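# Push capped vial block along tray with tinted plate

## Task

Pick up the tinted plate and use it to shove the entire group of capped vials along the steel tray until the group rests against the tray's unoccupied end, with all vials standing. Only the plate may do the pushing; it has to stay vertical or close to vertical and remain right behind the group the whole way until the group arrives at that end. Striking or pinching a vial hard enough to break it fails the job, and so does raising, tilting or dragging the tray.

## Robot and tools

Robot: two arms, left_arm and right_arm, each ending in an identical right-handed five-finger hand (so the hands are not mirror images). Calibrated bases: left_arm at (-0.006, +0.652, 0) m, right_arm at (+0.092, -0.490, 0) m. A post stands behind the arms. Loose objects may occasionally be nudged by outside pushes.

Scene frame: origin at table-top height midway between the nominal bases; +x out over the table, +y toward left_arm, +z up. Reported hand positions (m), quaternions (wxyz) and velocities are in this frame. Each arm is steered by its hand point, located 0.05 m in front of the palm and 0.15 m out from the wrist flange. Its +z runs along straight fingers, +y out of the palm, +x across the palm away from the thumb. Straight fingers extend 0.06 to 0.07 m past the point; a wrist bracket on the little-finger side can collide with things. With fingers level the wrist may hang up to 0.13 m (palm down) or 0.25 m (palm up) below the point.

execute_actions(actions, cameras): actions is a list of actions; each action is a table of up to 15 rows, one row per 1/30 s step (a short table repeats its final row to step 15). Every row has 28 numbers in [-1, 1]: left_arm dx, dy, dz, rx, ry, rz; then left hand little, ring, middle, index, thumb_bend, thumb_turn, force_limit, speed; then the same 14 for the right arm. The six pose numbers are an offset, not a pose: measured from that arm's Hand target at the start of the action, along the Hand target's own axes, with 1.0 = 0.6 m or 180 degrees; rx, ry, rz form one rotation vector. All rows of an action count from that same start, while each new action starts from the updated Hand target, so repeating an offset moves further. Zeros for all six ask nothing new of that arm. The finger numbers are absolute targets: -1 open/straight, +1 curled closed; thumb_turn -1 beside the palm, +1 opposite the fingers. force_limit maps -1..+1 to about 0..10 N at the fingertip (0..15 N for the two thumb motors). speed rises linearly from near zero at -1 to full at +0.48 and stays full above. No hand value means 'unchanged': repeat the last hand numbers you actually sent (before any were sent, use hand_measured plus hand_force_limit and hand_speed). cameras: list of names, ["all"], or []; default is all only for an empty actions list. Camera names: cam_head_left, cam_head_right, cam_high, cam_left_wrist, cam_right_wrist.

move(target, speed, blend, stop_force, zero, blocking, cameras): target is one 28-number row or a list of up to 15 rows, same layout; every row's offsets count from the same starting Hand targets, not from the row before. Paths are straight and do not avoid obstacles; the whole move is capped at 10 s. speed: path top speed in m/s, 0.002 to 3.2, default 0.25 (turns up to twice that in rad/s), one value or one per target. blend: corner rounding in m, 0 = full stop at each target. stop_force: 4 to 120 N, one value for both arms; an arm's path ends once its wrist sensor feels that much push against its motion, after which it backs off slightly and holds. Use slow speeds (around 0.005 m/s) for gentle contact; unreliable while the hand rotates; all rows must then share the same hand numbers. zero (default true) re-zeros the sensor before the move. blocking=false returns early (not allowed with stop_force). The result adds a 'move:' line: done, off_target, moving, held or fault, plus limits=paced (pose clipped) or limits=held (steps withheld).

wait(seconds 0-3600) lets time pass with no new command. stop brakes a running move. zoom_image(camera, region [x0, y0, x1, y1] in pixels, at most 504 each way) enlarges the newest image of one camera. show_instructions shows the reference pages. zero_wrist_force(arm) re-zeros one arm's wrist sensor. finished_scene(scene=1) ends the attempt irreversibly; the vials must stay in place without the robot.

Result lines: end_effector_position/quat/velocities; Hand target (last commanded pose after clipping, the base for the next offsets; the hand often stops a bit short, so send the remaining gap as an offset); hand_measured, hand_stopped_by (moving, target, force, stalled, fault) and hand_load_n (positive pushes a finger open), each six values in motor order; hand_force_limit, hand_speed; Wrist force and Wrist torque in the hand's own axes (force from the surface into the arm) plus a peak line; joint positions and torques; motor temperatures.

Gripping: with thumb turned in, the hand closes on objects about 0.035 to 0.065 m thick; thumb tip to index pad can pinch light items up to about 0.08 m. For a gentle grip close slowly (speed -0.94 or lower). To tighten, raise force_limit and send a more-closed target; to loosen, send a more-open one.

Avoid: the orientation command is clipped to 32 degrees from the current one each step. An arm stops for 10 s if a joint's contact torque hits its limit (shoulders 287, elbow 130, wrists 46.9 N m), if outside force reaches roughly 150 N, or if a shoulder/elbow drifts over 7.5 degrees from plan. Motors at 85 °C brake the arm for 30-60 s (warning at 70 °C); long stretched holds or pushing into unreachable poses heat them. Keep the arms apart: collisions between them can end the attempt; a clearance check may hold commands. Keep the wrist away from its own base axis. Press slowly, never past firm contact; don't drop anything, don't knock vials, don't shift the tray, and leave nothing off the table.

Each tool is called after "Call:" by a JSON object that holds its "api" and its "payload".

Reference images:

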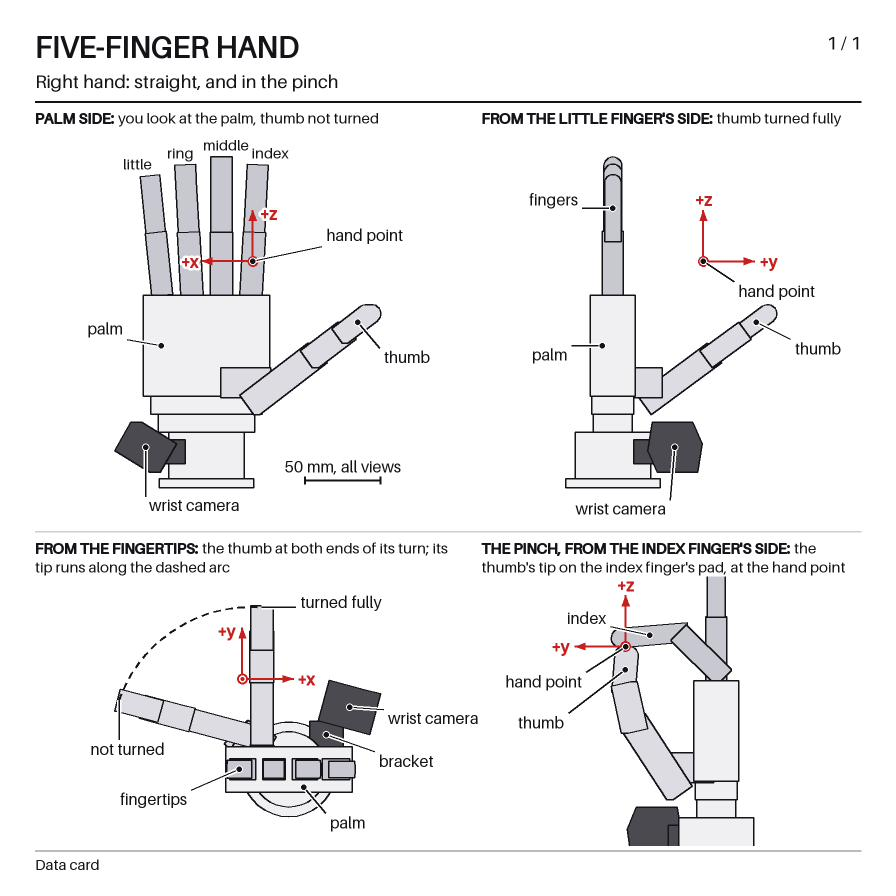

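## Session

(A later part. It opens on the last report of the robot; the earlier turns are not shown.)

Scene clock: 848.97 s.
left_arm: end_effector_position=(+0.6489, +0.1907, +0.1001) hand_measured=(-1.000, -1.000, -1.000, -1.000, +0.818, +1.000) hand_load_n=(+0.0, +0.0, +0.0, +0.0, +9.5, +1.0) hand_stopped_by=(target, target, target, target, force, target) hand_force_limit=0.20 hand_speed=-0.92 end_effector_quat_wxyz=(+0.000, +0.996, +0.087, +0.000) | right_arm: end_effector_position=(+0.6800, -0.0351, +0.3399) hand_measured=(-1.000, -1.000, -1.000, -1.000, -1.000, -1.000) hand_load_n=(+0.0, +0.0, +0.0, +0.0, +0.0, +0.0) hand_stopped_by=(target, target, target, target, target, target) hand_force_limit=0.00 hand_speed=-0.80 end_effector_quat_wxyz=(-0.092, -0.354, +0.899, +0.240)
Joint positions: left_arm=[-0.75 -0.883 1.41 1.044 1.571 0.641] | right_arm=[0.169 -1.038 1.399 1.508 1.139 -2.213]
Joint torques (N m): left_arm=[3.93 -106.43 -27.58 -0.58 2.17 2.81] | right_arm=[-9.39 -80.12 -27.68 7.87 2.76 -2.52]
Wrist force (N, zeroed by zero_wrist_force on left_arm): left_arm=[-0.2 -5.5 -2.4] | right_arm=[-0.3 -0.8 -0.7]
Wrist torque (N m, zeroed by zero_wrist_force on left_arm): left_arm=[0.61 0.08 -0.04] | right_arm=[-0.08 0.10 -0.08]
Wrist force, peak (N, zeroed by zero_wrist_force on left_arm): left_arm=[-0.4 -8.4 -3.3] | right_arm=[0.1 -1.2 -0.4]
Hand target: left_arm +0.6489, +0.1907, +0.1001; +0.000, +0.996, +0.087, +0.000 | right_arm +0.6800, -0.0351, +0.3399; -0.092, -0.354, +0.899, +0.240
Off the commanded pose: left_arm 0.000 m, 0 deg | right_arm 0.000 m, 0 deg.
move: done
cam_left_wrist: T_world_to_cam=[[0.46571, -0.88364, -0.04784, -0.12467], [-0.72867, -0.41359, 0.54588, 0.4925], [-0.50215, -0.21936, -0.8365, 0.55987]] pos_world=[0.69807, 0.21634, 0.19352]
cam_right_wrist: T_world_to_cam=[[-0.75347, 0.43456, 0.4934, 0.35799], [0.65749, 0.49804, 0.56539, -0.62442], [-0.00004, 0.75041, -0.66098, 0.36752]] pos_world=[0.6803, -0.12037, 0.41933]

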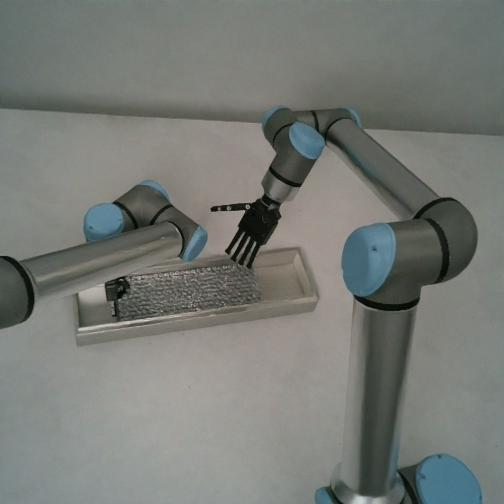

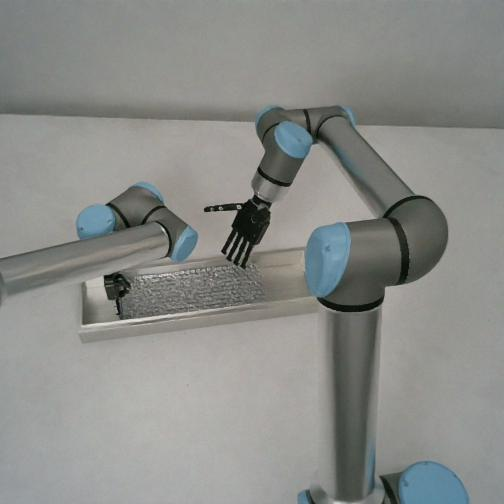

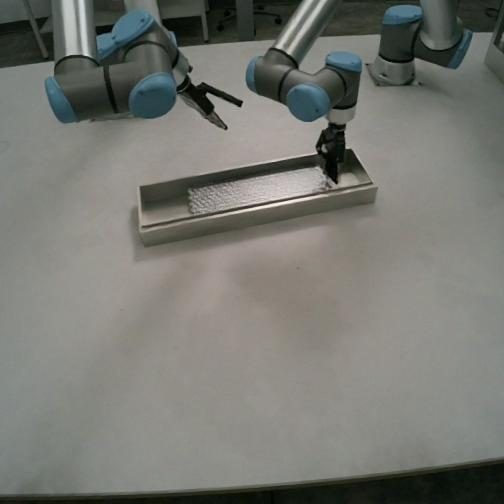

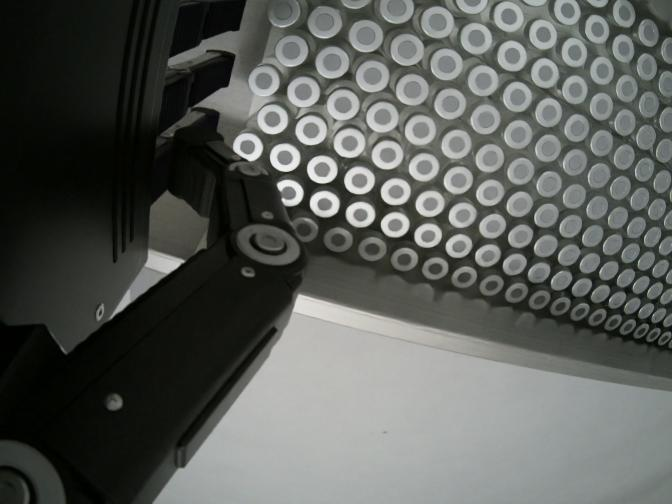

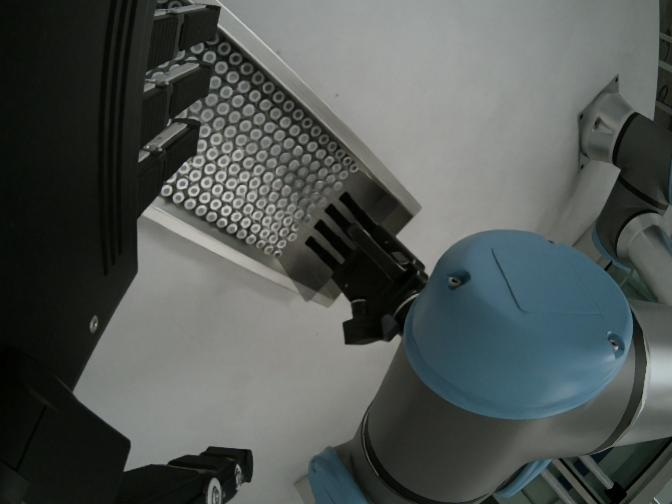

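Call:
{"api": "move", "payload": {"target": [0,0,0,0,0,0, -1,-1,-1,-1,1,1,0.2,-0.92, 0.128,-0.2762,-0.0897,0.1748,0.1415,0.0801,-1,-1,-1,-1,-1,-1,0,-0.8], "speed": 0.12, "cameras": ["all"]}}

Scene clock: 898.47 s.
left_arm: end_effector_position=(+0.6489, +0.1907, +0.1001) hand_measured=(-1.000, -1.000, -1.000, -1.000, +0.818, +1.000) hand_load_n=(+0.0, +0.0, +0.0, +0.0, +9.0, +1.0) hand_stopped_by=(target, target, target, target, force, target) hand_force_limit=0.20 hand_speed=-0.92 end_effector_quat_wxyz=(+0.000, +0.996, +0.087, +0.000) | right_arm: end_effector_position=(+0.7399, -0.2122, +0.3041) hand_measured=(-1.000, -1.000, -1.000, -1.000, -1.000, -1.000) hand_load_n=(+0.0, +0.0, +0.0, +0.0, +0.0, +0.0) hand_stopped_by=(target, target, target, target, target, target) hand_force_limit=0.00 hand_speed=-0.80 end_effector_quat_wxyz=(-0.215, -0.295, +0.925, -0.106)
Joint positions: left_arm=[-0.75 -0.883 1.41 1.044 1.571 0.641] | right_arm=[0.16 -0.955 1.257 1.678 1.839 -1.97]
Joint torques (N m): left_arm=[3.92 -106.24 -31.08 0.69 2.88 2.88] | right_arm=[11.34 -87.95 -26.61 1.05 -0.13 -2.52]
Wrist force (N, zeroed by zero_wrist_force on left_arm): left_arm=[-0.9 -5.4 -2.3] | right_arm=[-1.0 0.1 -0.2]
Wrist torque (N m, zeroed by zero_wrist_force on left_arm): left_arm=[0.58 0.19 -0.09] | right_arm=[0.04 0.17 -0.01]
Wrist force, peak (N, zeroed by zero_wrist_force on left_arm): left_arm=[-0.4 -5.8 -2.8] | right_arm=[-1.2 -0.2 -0.5]
Hand target: left_arm +0.6489, +0.1907, +0.1001; +0.000, +0.996, +0.087, +0.000 | right_arm +0.7399, -0.2123, +0.3040; -0.215, -0.295, +0.925, -0.106
Off the commanded pose: left_arm 0.000 m, 0 deg | right_arm 0.000 m, 0 deg.
move: done
cam_left_wrist: T_world_to_cam=[[0.46571, -0.88364, -0.04784, -0.12467], [-0.72867, -0.41359, 0.54588, 0.4925], [-0.50215, -0.21936, -0.8365, 0.55987]] pos_world=[0.69807, 0.21634, 0.19352]
cam_right_wrist: T_world_to_cam=[[-0.75311, 0.65463, 0.06542, 0.67423], [0.65789, 0.74949, 0.07376, -0.3528], [-0.00075, 0.09859, -0.99513, 0.44056]] pos_world=[0.7402, -0.22039, 0.42033]

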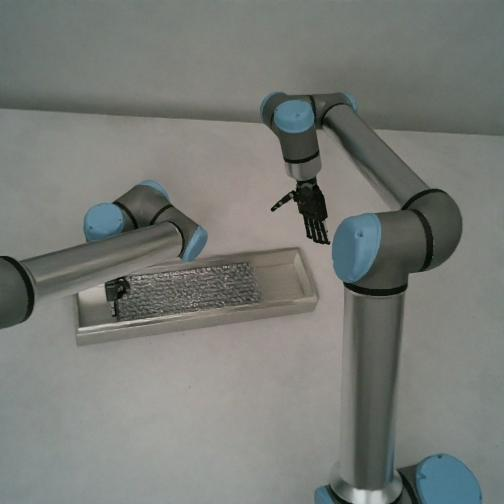

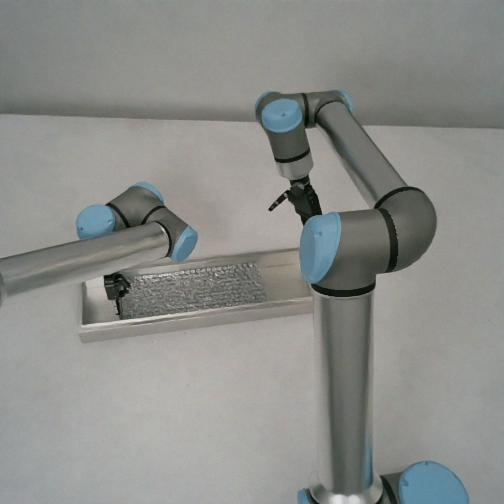

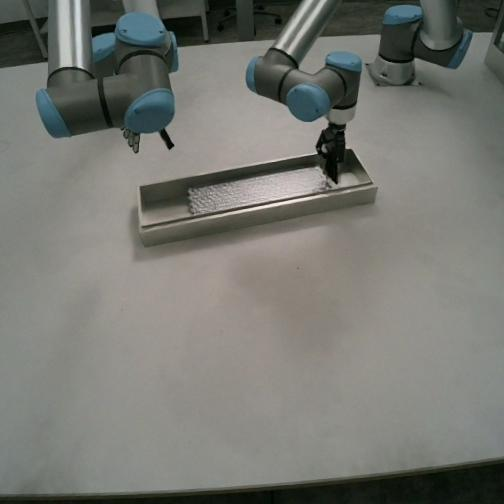

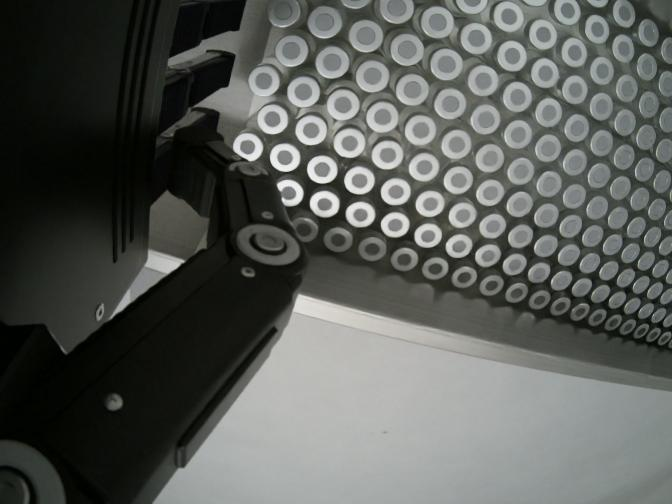

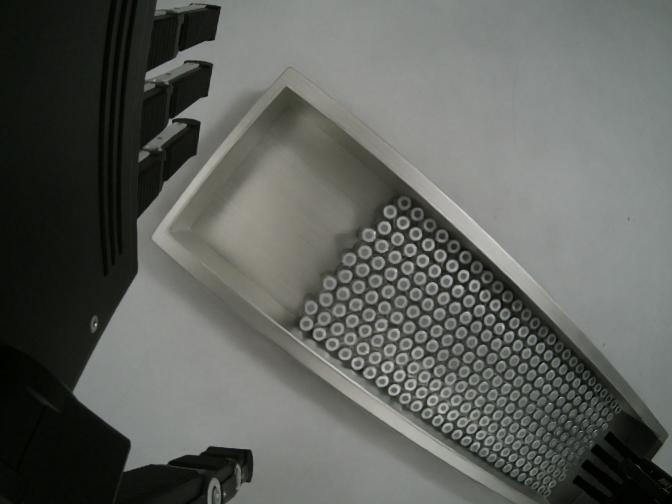

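Call:
{"api": "move", "payload": {"target": [0,0.0667,0,0,0,0, -1,-1,-1,-1,1,1,0.2,-0.92, 0,0,0,0,0,0,-1,-1,-1,-1,-1,-1,0,-0.8], "speed": 0.012, "stop_force": 20, "zero": false, "cameras": ["cam_left_wrist","cam_right_wrist","cam_high"]}}

Call:
{"api": "zoom_image", "payload": {"camera": "cam_right_wrist", "region": [150, 60, 500, 400]}}

Call:
{"api": "zoom_image", "payload": {"camera": "cam_left_wrist", "region": [200, 0, 500, 300]}}

Call:
{"api": "zoom_image", "payload": {"camera": "cam_high", "region": [120, 110, 400, 270]}}

Scene clock: 913.53 s.
left_arm: end_effector_position=(+0.6559, +0.1513, +0.1002) hand_measured=(-1.000, -1.000, -1.000, -1.000, +0.818, +1.000) hand_load_n=(+0.0, +0.0, +0.0, +0.0, +9.5, +1.0) hand_stopped_by=(target, target, target, target, force, target) hand_force_limit=0.20 hand_speed=-0.92 end_effector_quat_wxyz=(+0.000, +0.996, +0.087, +0.000) | right_arm: end_effector_position=(+0.7399, -0.2123, +0.3040) hand_measured=(-1.000, -1.000, -1.000, -1.000, -1.000, -1.000) hand_load_n=(+0.0, +0.0, +0.0, +0.0, +0.0, +0.0) hand_stopped_by=(target, target, target, target, target, target) hand_force_limit=0.00 hand_speed=-0.80 end_effector_quat_wxyz=(-0.215, -0.295, +0.925, -0.106)
Joint positions: left_arm=[-0.78 -0.844 1.339 1.075 1.571 0.611] | right_arm=[0.16 -0.955 1.257 1.678 1.839 -1.97]
Joint torques (N m): left_arm=[6.3 -109.69 -28.9 -0.18 0.09 3.16] | right_arm=[-4.45 -89.31 -27.67 1.12 3.87 -3.1]
Wrist force (N, zeroed by zero_wrist_force on left_arm): left_arm=[-0.5 -5.4 -2.0] | right_arm=[-1.1 0.1 -0.3]
Wrist torque (N m, zeroed by zero_wrist_force on left_arm): left_arm=[0.49 0.13 -0.04] | right_arm=[0.04 0.20 -0.02]
Wrist force, peak (N, zeroed by zero_wrist_force on left_arm): left_arm=[-0.4 -7.8 -4.5] | right_arm=[-1.3 0.2 -0.5]
Hand target: left_arm +0.6559, +0.1513, +0.1002; +0.000, +0.996, +0.087, +0.000 | right_arm +0.7399, -0.2123, +0.3040; -0.215, -0.295, +0.925, -0.106
Off the commanded pose: left_arm 0.000 m, 0 deg | right_arm 0.000 m, 0 deg.
move: done
cam_left_wrist: T_world_to_cam=[[0.46571, -0.88364, -0.04784, -0.1627], [-0.72867, -0.41359, 0.54588, 0.48118], [-0.50215, -0.21936, -0.8365, 0.55478]] pos_world=[0.70497, 0.17694, 0.19362]
cam_right_wrist: T_world_to_cam=[[-0.75311, 0.65465, 0.06528, 0.67436], [0.65789, 0.74949, 0.07376, -0.35272], [-0.00065, 0.0985, -0.99514, 0.44048]] pos_world=[0.7402, -0.22049, 0.42033]
Images, in order (width x height): cam_high 504x504, cam_left_wrist 672x504, cam_right_wrist 672x504.

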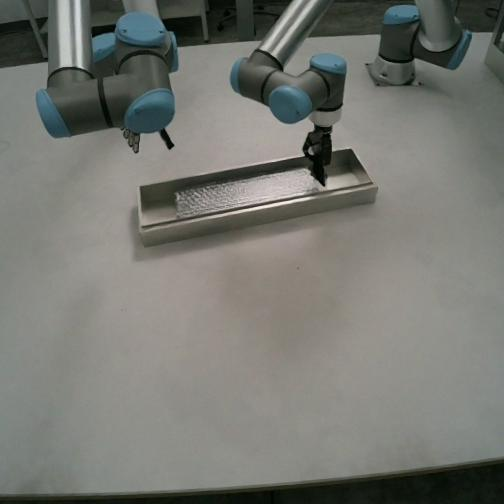

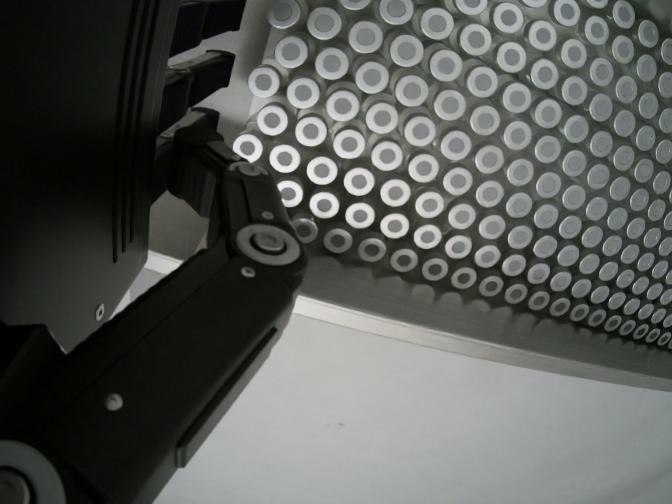

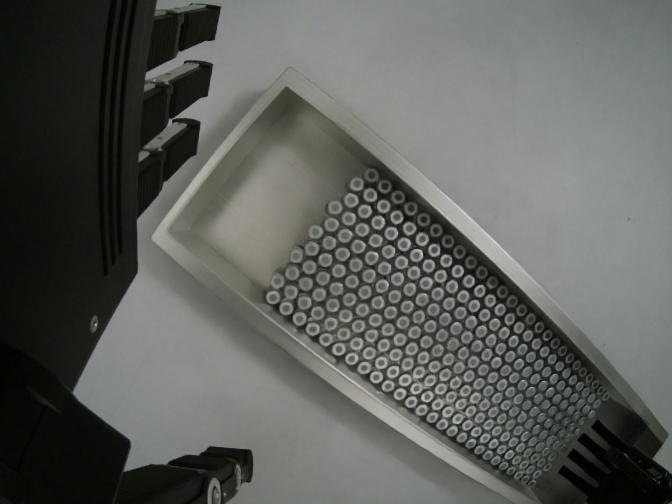

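Scaled by 1.440 from the camera's image (finer frame: 960x720).

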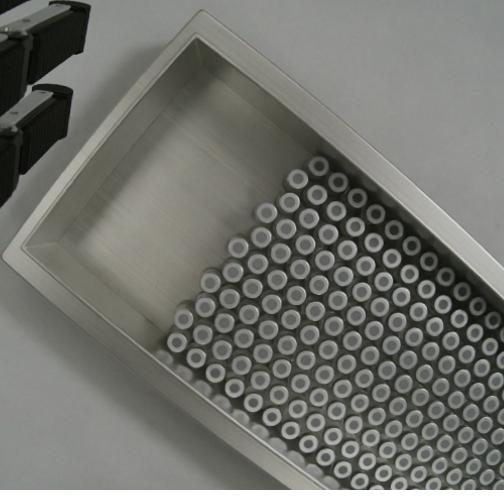

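Scaled by 1.680 from the camera's image (finer frame: 960x720).

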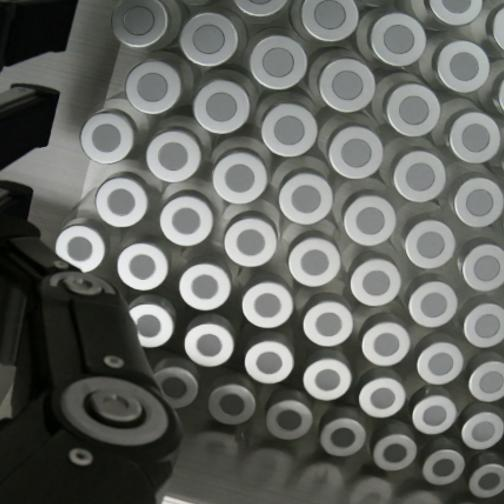

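Scaled by 1.800 from the camera's image (finer frame: 720x720).

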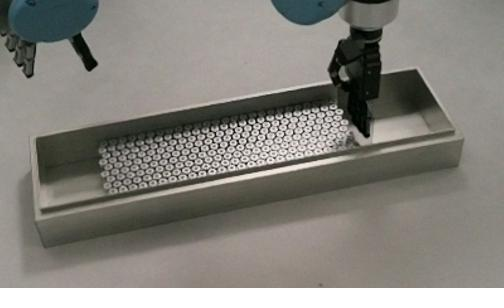

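Call:
{"api": "zoom_image", "payload": {"camera": "cam_right_wrist", "region": [140, 160, 300, 320]}}

Call:
{"api": "zoom_image", "payload": {"camera": "cam_right_wrist", "region": [240, 50, 400, 210]}}

Scaled by 3.150 from the camera's image (finer frame: 960x720).

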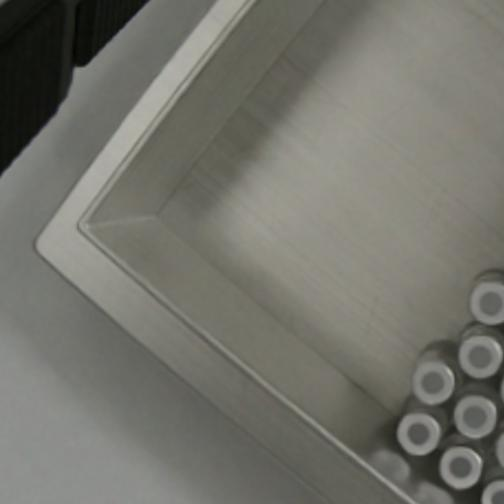

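Scaled by 3.150 from the camera's image (finer frame: 960x720).

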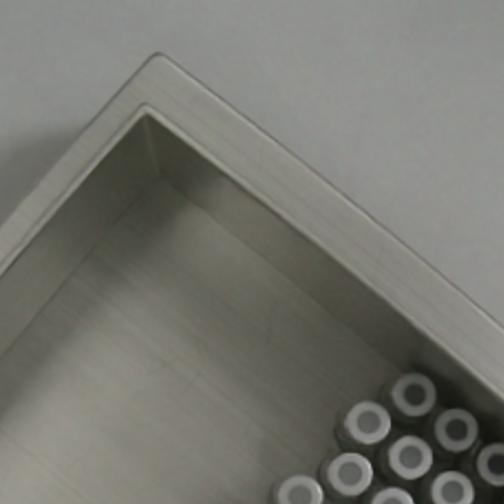

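Call:
{"api": "move", "payload": {"target": [0,0.0833,0,0,0,0, -1,-1,-1,-1,1,1,0.2,-0.92, 0,0,0,0,0,0,-1,-1,-1,-1,-1,-1,0,-0.8], "speed": 0.012, "stop_force": 20, "zero": false, "cameras": ["cam_left_wrist","cam_right_wrist","cam_high"]}}

Call:
{"api": "zoom_image", "payload": {"camera": "cam_right_wrist", "region": [150, 60, 500, 400]}}

Call:
{"api": "zoom_image", "payload": {"camera": "cam_left_wrist", "region": [200, 0, 500, 300]}}

Call:
{"api": "zoom_image", "payload": {"camera": "cam_high", "region": [120, 110, 400, 270]}}

Scene clock: 969.97 s.
left_arm: end_effector_position=(+0.6646, +0.1020, +0.1002) hand_measured=(-1.000, -1.000, -1.000, -1.000, +0.818, +1.000) hand_load_n=(+0.0, +0.0, +0.5, +0.0, +9.5, +1.0) hand_stopped_by=(target, target, target, target, force, target) hand_force_limit=0.20 hand_speed=-0.92 end_effector_quat_wxyz=(+0.000, +0.996, +0.087, +0.000) | right_arm: end_effector_position=(+0.7399, -0.2123, +0.3040) hand_measured=(-1.000, -1.000, -1.000, -1.000, -1.000, -1.000) hand_load_n=(+0.0, +0.0, +0.0, +0.0, +0.0, +0.0) hand_stopped_by=(target, target, target, target, target, target) hand_force_limit=0.00 hand_speed=-0.80 end_effector_quat_wxyz=(-0.215, -0.295, +0.925, -0.106)
Joint positions: left_arm=[-0.815 -0.79 1.241 1.119 1.571 0.576] | right_arm=[0.16 -0.955 1.257 1.678 1.839 -1.97]
Joint torques (N m): left_arm=[5.61 -114.34 -30.55 -0.34 -0.9 2.94] | right_arm=[-4.83 -88.98 -27.97 0.98 2.38 -3.16]
Wrist force (N, zeroed by zero_wrist_force on left_arm): left_arm=[-0.7 -4.7 -1.6] | right_arm=[-1.0 0.0 -0.1]
Wrist torque (N m, zeroed by zero_wrist_force on left_arm): left_arm=[0.58 0.15 -0.04] | right_arm=[0.02 0.17 -0.01]
Wrist force, peak (N, zeroed by zero_wrist_force on left_arm): left_arm=[-0.2 -7.7 -4.0] | right_arm=[-1.4 -0.1 -0.2]
Hand target: left_arm +0.6646, +0.1020, +0.1002; +0.000, +0.996, +0.087, +0.000 | right_arm +0.7399, -0.2123, +0.3040; -0.215, -0.295, +0.925, -0.106
Off the commanded pose: left_arm 0.000 m, 0 deg | right_arm 0.000 m, 0 deg.
move: done
cam_left_wrist: T_world_to_cam=[[0.46571, -0.88364, -0.04784, -0.21022], [-0.72867, -0.41359, 0.54588, 0.46717], [-0.50215, -0.21936, -0.8365, 0.54835]] pos_world=[0.71367, 0.12774, 0.19362]
cam_right_wrist: T_world_to_cam=[[-0.75311, 0.65465, 0.06528, 0.67436], [0.65789, 0.74949, 0.07376, -0.35272], [-0.00065, 0.0985, -0.99514, 0.44048]] pos_world=[0.7402, -0.22049, 0.42033]
Images, in order (width x height): cam_high 504x504, cam_left_wrist 672x504, cam_right_wrist 672x504.

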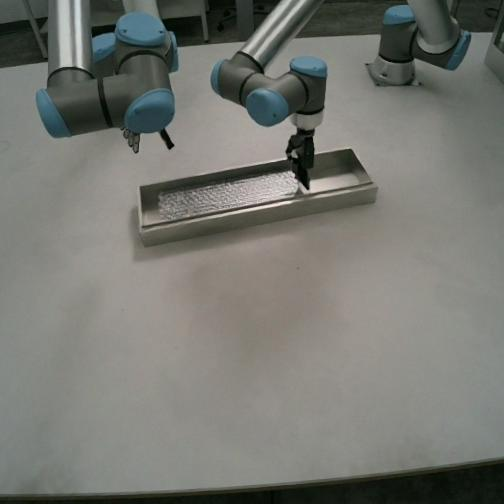

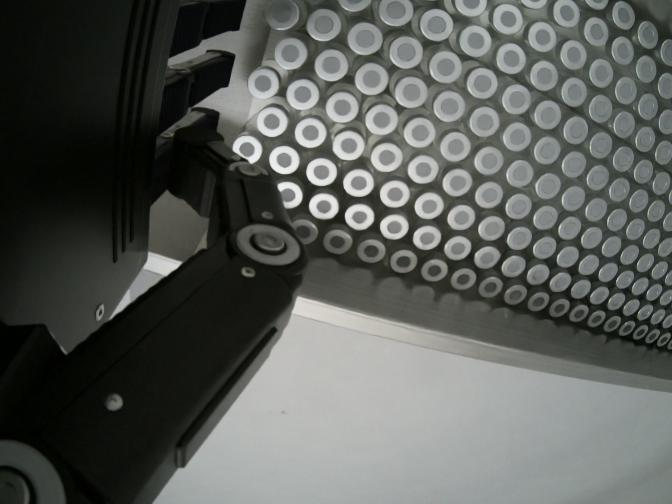

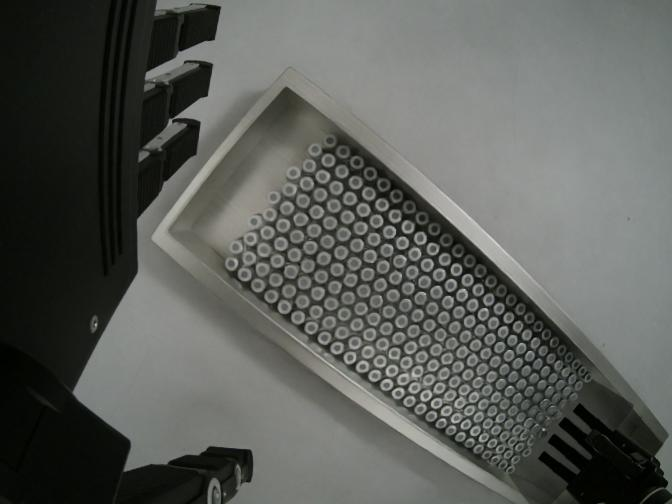

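Scaled by 1.440 from the camera's image (finer frame: 960x720).

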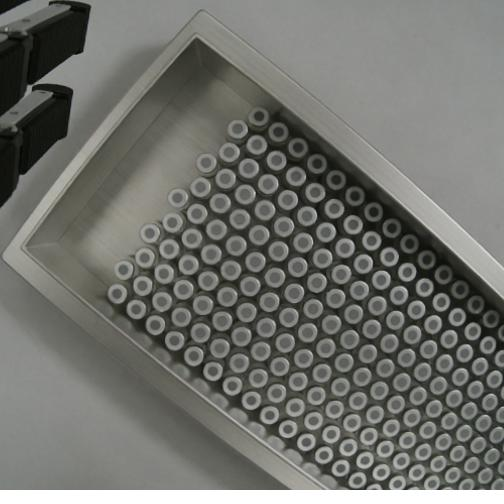

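Scaled by 1.680 from the camera's image (finer frame: 960x720).

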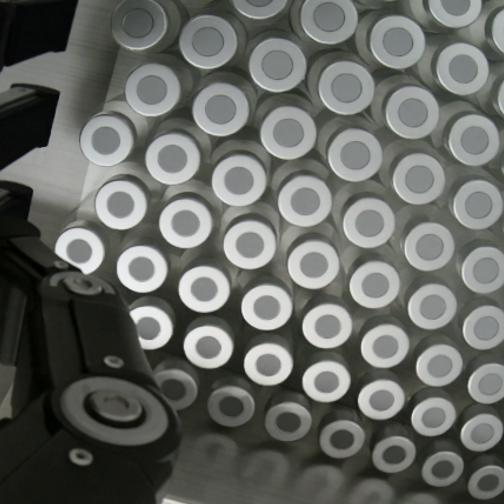

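Scaled by 1.800 from the camera's image (finer frame: 720x720).

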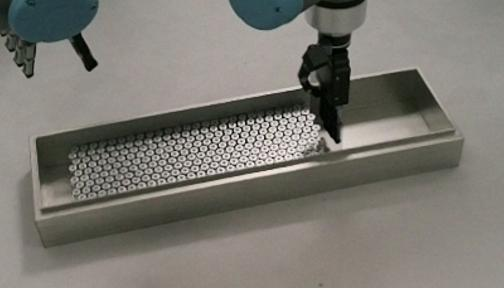

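Call:
{"api": "move", "payload": {"target": [-0.0017,0.0567,0,0,0,0, -1,-1,-1,-1,1,1,0.2,-0.92, 0,0,0,0,0,0,-1,-1,-1,-1,-1,-1,0,-0.8], "speed": 0.01, "stop_force": 15, "zero": false, "cameras": ["cam_left_wrist","cam_right_wrist","cam_high"]}}

Call:
{"api": "zoom_image", "payload": {"camera": "cam_right_wrist", "region": [150, 60, 400, 310]}}

Call:
{"api": "zoom_image", "payload": {"camera": "cam_left_wrist", "region": [200, 0, 500, 300]}}

Scene clock: 987.97 s.
left_arm: end_effector_position=(+0.6695, +0.0684, +0.1002) hand_measured=(-1.000, -1.000, -1.000, -1.000, +0.818, +1.000) hand_load_n=(+0.0, +0.0, +0.0, +0.0, +9.0, +1.0) hand_stopped_by=(target, target, target, target, force, target) hand_force_limit=0.20 hand_speed=-0.92 end_effector_quat_wxyz=(+0.000, +0.996, +0.087, +0.000) | right_arm: end_effector_position=(+0.7399, -0.2123, +0.3040) hand_measured=(-1.000, -1.000, -1.000, -1.000, -1.000, -1.000) hand_load_n=(+0.0, +0.0, +0.0, +0.0, +0.0, +0.0) hand_stopped_by=(target, target, target, target, target, target) hand_force_limit=0.00 hand_speed=-0.80 end_effector_quat_wxyz=(-0.215, -0.295, +0.925, -0.106)
Joint positions: left_arm=[-0.837 -0.752 1.17 1.152 1.571 0.553] | right_arm=[0.16 -0.955 1.257 1.678 1.839 -1.97]
Joint torques (N m): left_arm=[4.79 -117.44 -29.59 -0.21 -0.93 2.93] | right_arm=[-5.55 -89.4 -27.46 1.18 1.05 -2.82]
Wrist force (N, zeroed by zero_wrist_force on left_arm): left_arm=[0.5 -5.0 -2.4] | right_arm=[-0.7 0.0 -0.1]
Wrist torque (N m, zeroed by zero_wrist_force on left_arm): left_arm=[0.68 0.14 0.03] | right_arm=[0.02 0.13 0.01]
Wrist force, peak (N, zeroed by zero_wrist_force on left_arm): left_arm=[-0.4 -8.1 -2.2] | right_arm=[-1.3 0.0 -0.4]
Hand target: left_arm +0.6695, +0.0684, +0.1002; +0.000, +0.996, +0.087, +0.000 | right_arm +0.7399, -0.2123, +0.3040; -0.215, -0.295, +0.925, -0.106
Off the commanded pose: left_arm 0.000 m, 0 deg | right_arm 0.000 m, 0 deg.
move: done
cam_left_wrist: T_world_to_cam=[[0.46571, -0.88364, -0.04784, -0.24233], [-0.72867, -0.41359, 0.54588, 0.45688], [-0.50215, -0.21936, -0.8365, 0.54347]] pos_world=[0.71867, 0.09404, 0.19362]
cam_right_wrist: T_world_to_cam=[[-0.75311, 0.65465, 0.06528, 0.67436], [0.65789, 0.74949, 0.07376, -0.35272], [-0.00065, 0.0985, -0.99514, 0.44048]] pos_world=[0.7402, -0.22049, 0.42033]
Images, in order (width x height): cam_high 504x504, cam_left_wrist 672x504, cam_right_wrist 672x504.

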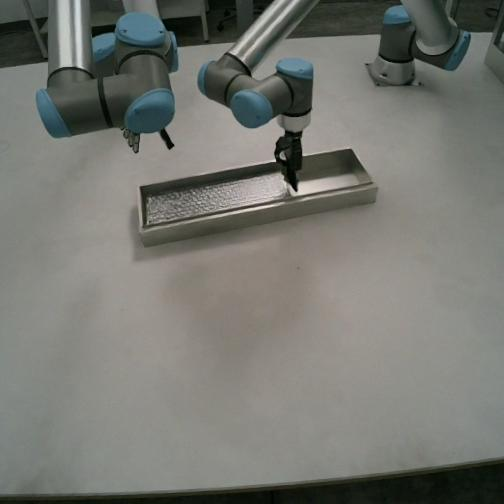

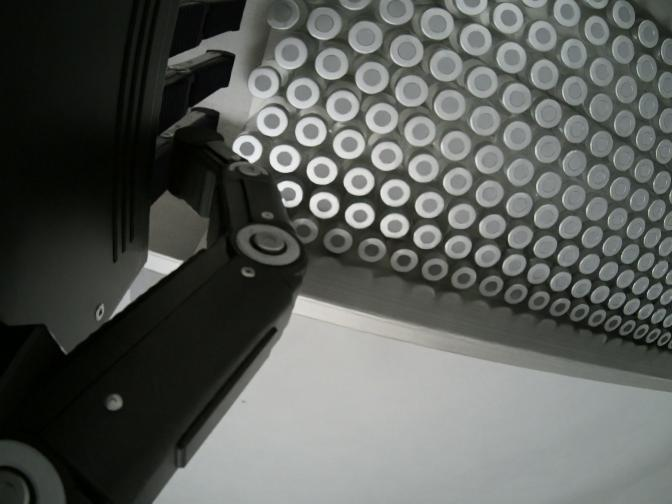

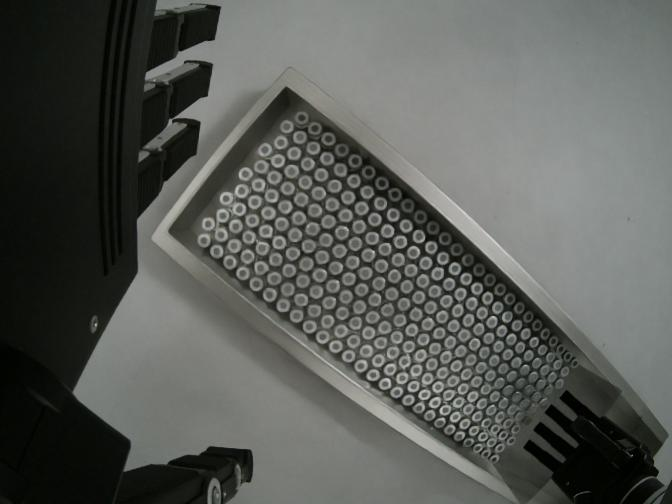

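Scaled by 2.016 from the camera's image (finer frame: 960x720).

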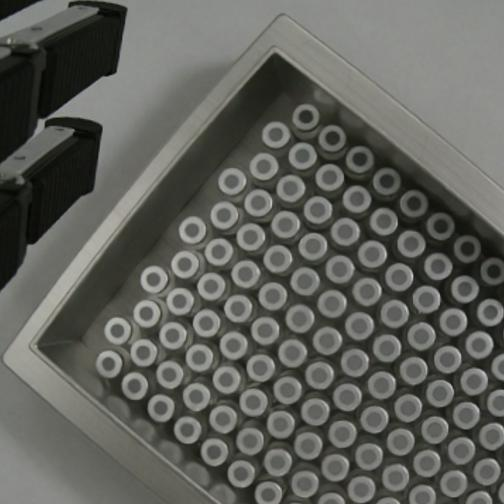

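Scaled by 1.680 from the camera's image (finer frame: 960x720).

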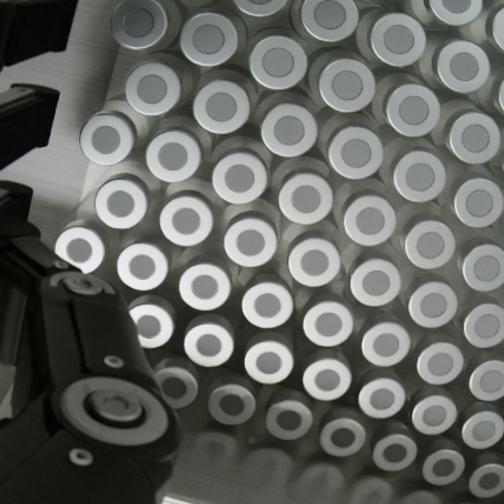

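Call:
{"api": "move", "payload": {"target": [0,0.03,0,0,0,0, -1,-1,-1,-1,1,1,0.2,-0.92, 0,0,0,0,0,0,-1,-1,-1,-1,-1,-1,0,-0.8], "speed": 0.0025, "stop_force": 12, "zero": false, "cameras": ["cam_left_wrist","cam_right_wrist","cam_high"]}}

Call:
{"api": "zoom_image", "payload": {"camera": "cam_right_wrist", "region": [150, 60, 400, 310]}}

Call:
{"api": "zoom_image", "payload": {"camera": "cam_left_wrist", "region": [200, 0, 500, 300]}}

Scene clock: 998.87 s.
left_arm: end_effector_position=(+0.6712, +0.0585, +0.1002) hand_measured=(-1.000, -1.000, -1.000, -1.000, +0.818, +1.000) hand_load_n=(+0.0, +0.0, +0.0, +0.5, +9.5, +1.0) hand_stopped_by=(target, target, target, target, force, target) hand_force_limit=0.20 hand_speed=-0.92 end_effector_quat_wxyz=(+0.000, +0.996, +0.087, +0.000) | right_arm: end_effector_position=(+0.7399, -0.2123, +0.3040) hand_measured=(-1.000, -1.000, -1.000, -1.000, -1.000, -1.000) hand_load_n=(+0.0, +0.0, +0.0, +0.0, +0.0, +0.0) hand_stopped_by=(target, target, target, target, target, target) hand_force_limit=0.00 hand_speed=-0.80 end_effector_quat_wxyz=(-0.215, -0.295, +0.925, -0.106)
Joint positions: left_arm=[-0.844 -0.74 1.148 1.163 1.571 0.547] | right_arm=[0.16 -0.955 1.257 1.678 1.839 -1.97]
Joint torques (N m): left_arm=[-1.33 -116.46 -32.77 -1.94 0 0.82] | right_arm=[-5.19 -89.69 -27.51 1.06 -0.37 -2.86]
Motor temperatures (°C): left_arm=[43 36 33 45 47 41] | right_arm=[42 32 31 38 32 32]
Wrist force (N, zeroed by zero_wrist_force on left_arm): left_arm=[0.6 -11.1 -4.9] | right_arm=[-1.0 0.1 -0.2]
Wrist torque (N m, zeroed by zero_wrist_force on left_arm): left_arm=[1.08 0.16 -0.16] | right_arm=[0.03 0.17 -0.01]
Wrist force, peak (N, zeroed by zero_wrist_force on left_arm): left_arm=[-0.5 -13.1 -5.2] | right_arm=[-1.3 0.1 -0.1]
Hand target: left_arm +0.6712, +0.0586, +0.1002; +0.000, +0.996, +0.087, +0.000 (not the last commanded pose) | right_arm +0.7399, -0.2123, +0.3040; -0.215, -0.295, +0.925, -0.106
Off the commanded pose: left_arm 0.008 m, 0 deg | right_arm 0.000 m, 0 deg.
move: contact (left_arm)
cam_left_wrist: T_world_to_cam=[[0.46573, -0.88363, -0.04797, -0.25178], [-0.72865, -0.41368, 0.54584, 0.45406], [-0.50216, -0.21926, -0.83652, 0.54218]] pos_world=[0.72037, 0.08424, 0.19362]
cam_right_wrist: T_world_to_cam=[[-0.75311, 0.65465, 0.06528, 0.67436], [0.65789, 0.74949, 0.07376, -0.35272], [-0.00065, 0.0985, -0.99514, 0.44048]] pos_world=[0.7402, -0.22049, 0.42033]
Images, in order (width x height): cam_high 504x504, cam_left_wrist 672x504, cam_right_wrist 672x504.

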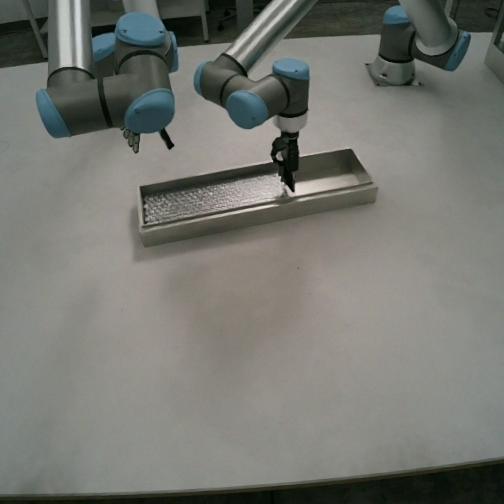

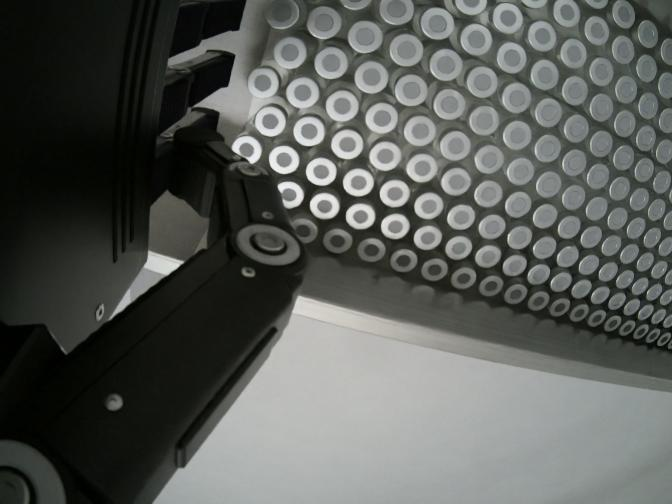

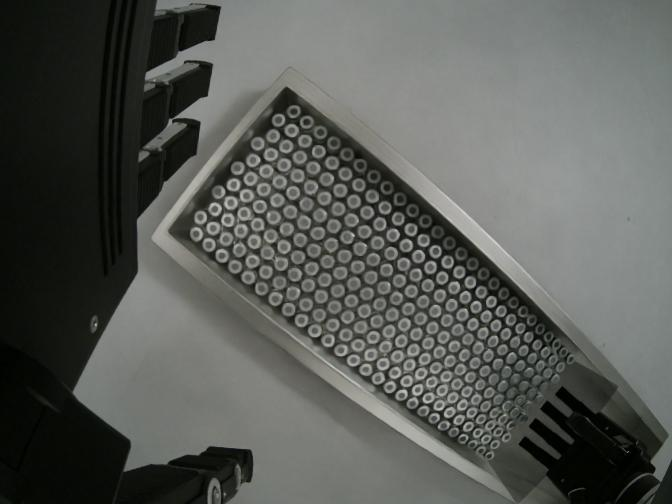

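Scaled by 2.016 from the camera's image (finer frame: 960x720).

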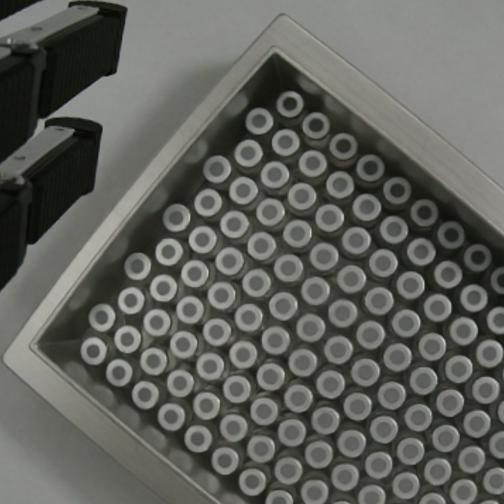

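Scaled by 1.680 from the camera's image (finer frame: 960x720).

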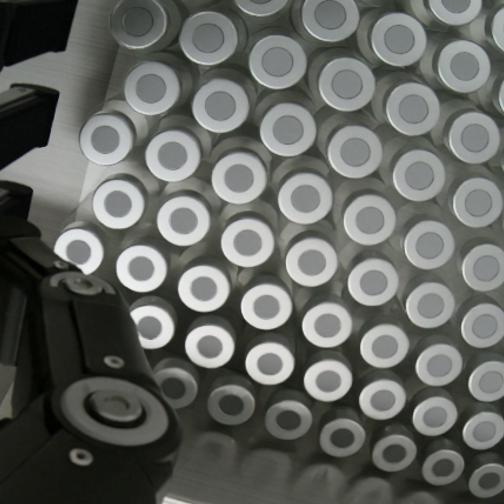

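Call:
{"api": "move", "payload": {"target": [[0,-0.01,0,0,0,0, -1,-1,-1,-1,1,1,0.2,-0.92, 0,0,0,0,0,0,-1,-1,-1,-1,-1,-1,0,-0.8],[0,-0.06,0,0,0,0, -1,-1,-1,-1,1,1,0.2,-0.92, 0,0,0,0,0,0,-1,-1,-1,-1,-1,-1,0,-0.8]], "speed": [0.01,0.04], "cameras": ["all"]}}

Call:
{"api": "zoom_image", "payload": {"camera": "cam_right_wrist", "region": [150, 60, 400, 310]}}

Call:
{"api": "zoom_image", "payload": {"camera": "cam_left_wrist", "region": [200, 0, 500, 300]}}

Call:
{"api": "zoom_image", "payload": {"camera": "cam_right_wrist", "region": [400, 260, 672, 504]}}

Scene clock: 1025.87 s.
left_arm: end_effector_position=(+0.6650, +0.0941, +0.1002) hand_measured=(-1.000, -1.000, -1.000, -1.000, +0.818, +1.000) hand_load_n=(+0.0, +0.0, +0.0, +0.0, +7.5, +0.5) hand_stopped_by=(target, target, target, target, force, target) hand_force_limit=0.20 hand_speed=-0.92 end_effector_quat_wxyz=(+0.000, +0.996, +0.087, +0.000) end_effector_velocity=(+0.001, -0.003, +0.001) end_effector_angular_velocity=(-0.001, -0.001, +0.000) | right_arm: end_effector_position=(+0.7399, -0.2123, +0.3040) hand_measured=(-1.000, -1.000, -1.000, -1.000, -1.000, -1.000) hand_load_n=(+0.0, +0.0, +0.0, +0.0, +0.0, +0.0) hand_stopped_by=(target, target, target, target, target, target) hand_force_limit=0.00 hand_speed=-0.80 end_effector_quat_wxyz=(-0.215, -0.295, +0.925, -0.106)
Joint positions: left_arm=[-0.821 -0.783 1.227 1.126 1.571 0.57] | right_arm=[0.16 -0.955 1.257 1.678 1.839 -1.97]
Joint velocities: left_arm=[-0.002 0.003 -0.008 0.003 0 -0.001] | right_arm=[within noise]
Joint torques (N m): left_arm=[-9.02 -91.91 -45.62 6.2 2.58 -1.79] | right_arm=[-4.39 -90.15 -28.28 1.37 -1.34 -2.47]
Wrist force (N, zeroed by zero_wrist_force on left_arm): left_arm=[-0.5 0.2 -1.3] | right_arm=[-0.9 -0.1 -0.4]
Wrist torque (N m, zeroed by zero_wrist_force on left_arm): left_arm=[0.11 0.09 0.00] | right_arm=[0.01 0.16 -0.01]
Wrist force, peak (N, zeroed by zero_wrist_force on left_arm): left_arm=[0.4 -11.1 -4.4] | right_arm=[-1.3 0.3 -0.4]
Hand target: left_arm +0.6650, +0.0940, +0.1002; +0.000, +0.996, +0.087, +0.000 | right_arm +0.7399, -0.2123, +0.3040; -0.215, -0.295, +0.925, -0.106
Off the commanded pose: left_arm 0.000 m, 0 deg | right_arm 0.000 m, 0 deg.
move: done
cam_left_wrist: T_world_to_cam=[[0.46561, -0.8837, -0.04777, -0.21733], [-0.72873, -0.41347, 0.54588, 0.46422], [-0.50215, -0.21936, -0.8365, 0.54682]] pos_world=[0.71407, 0.11984, 0.19362]
cam_right_wrist: T_world_to_cam=[[-0.75311, 0.65465, 0.06528, 0.67436], [0.65789, 0.74949, 0.07376, -0.35272], [-0.00065, 0.0985, -0.99514, 0.44048]] pos_world=[0.7402, -0.22049, 0.42033]

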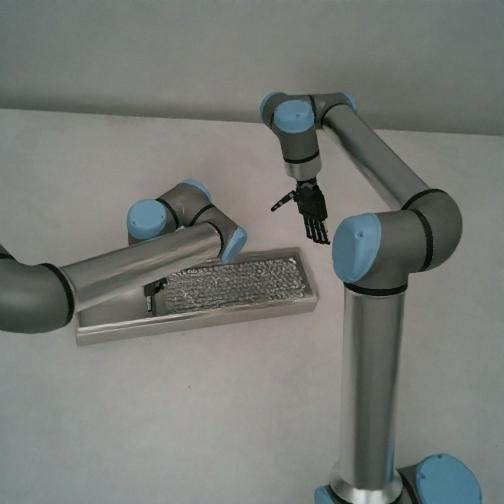

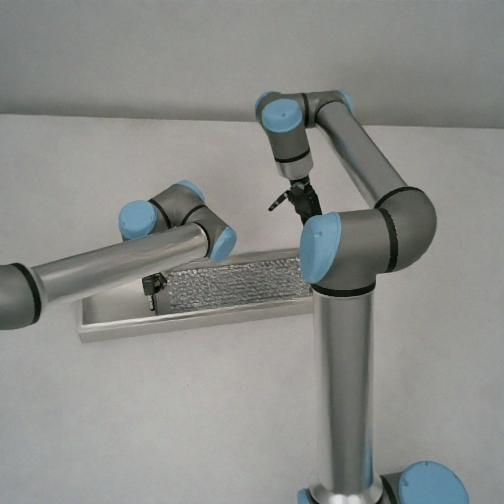

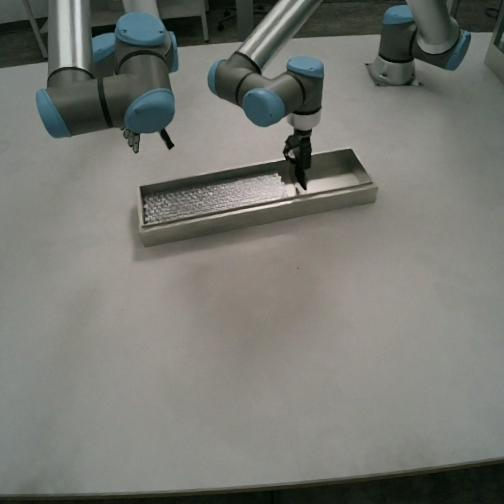

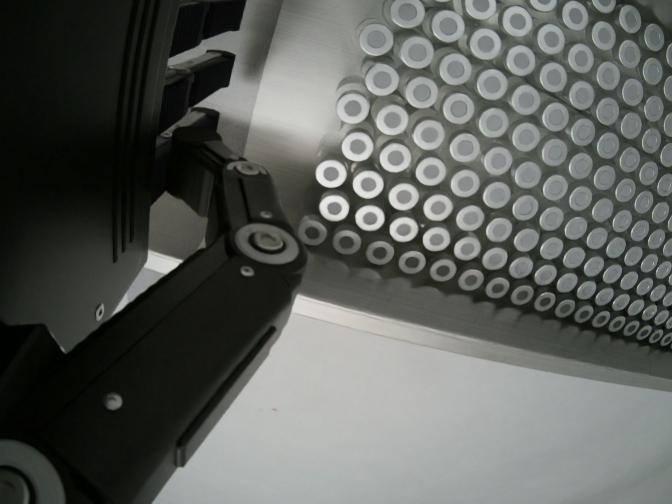

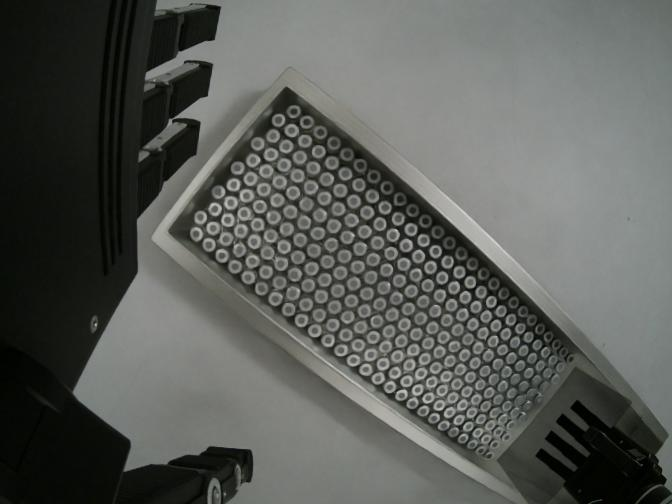

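Scaled by 2.016 from the camera's image (finer frame: 960x720).

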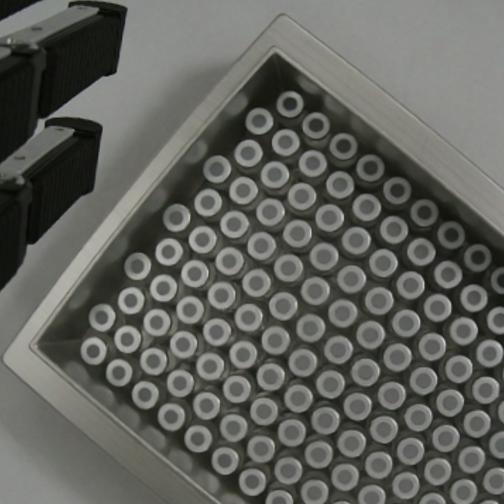

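Scaled by 1.680 from the camera's image (finer frame: 960x720).

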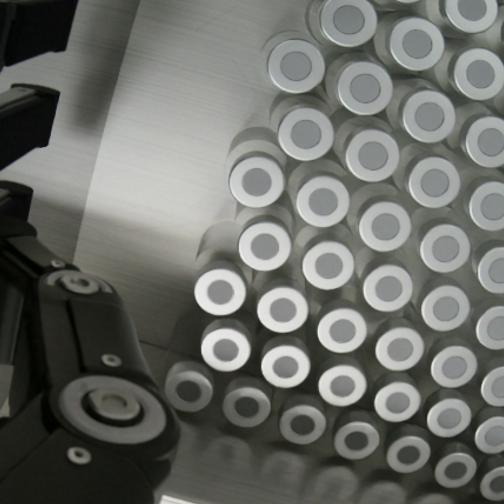

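Scaled by 1.853 from the camera's image (finer frame: 960x720).

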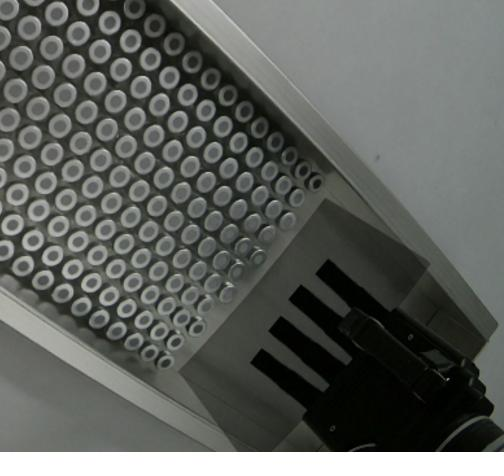

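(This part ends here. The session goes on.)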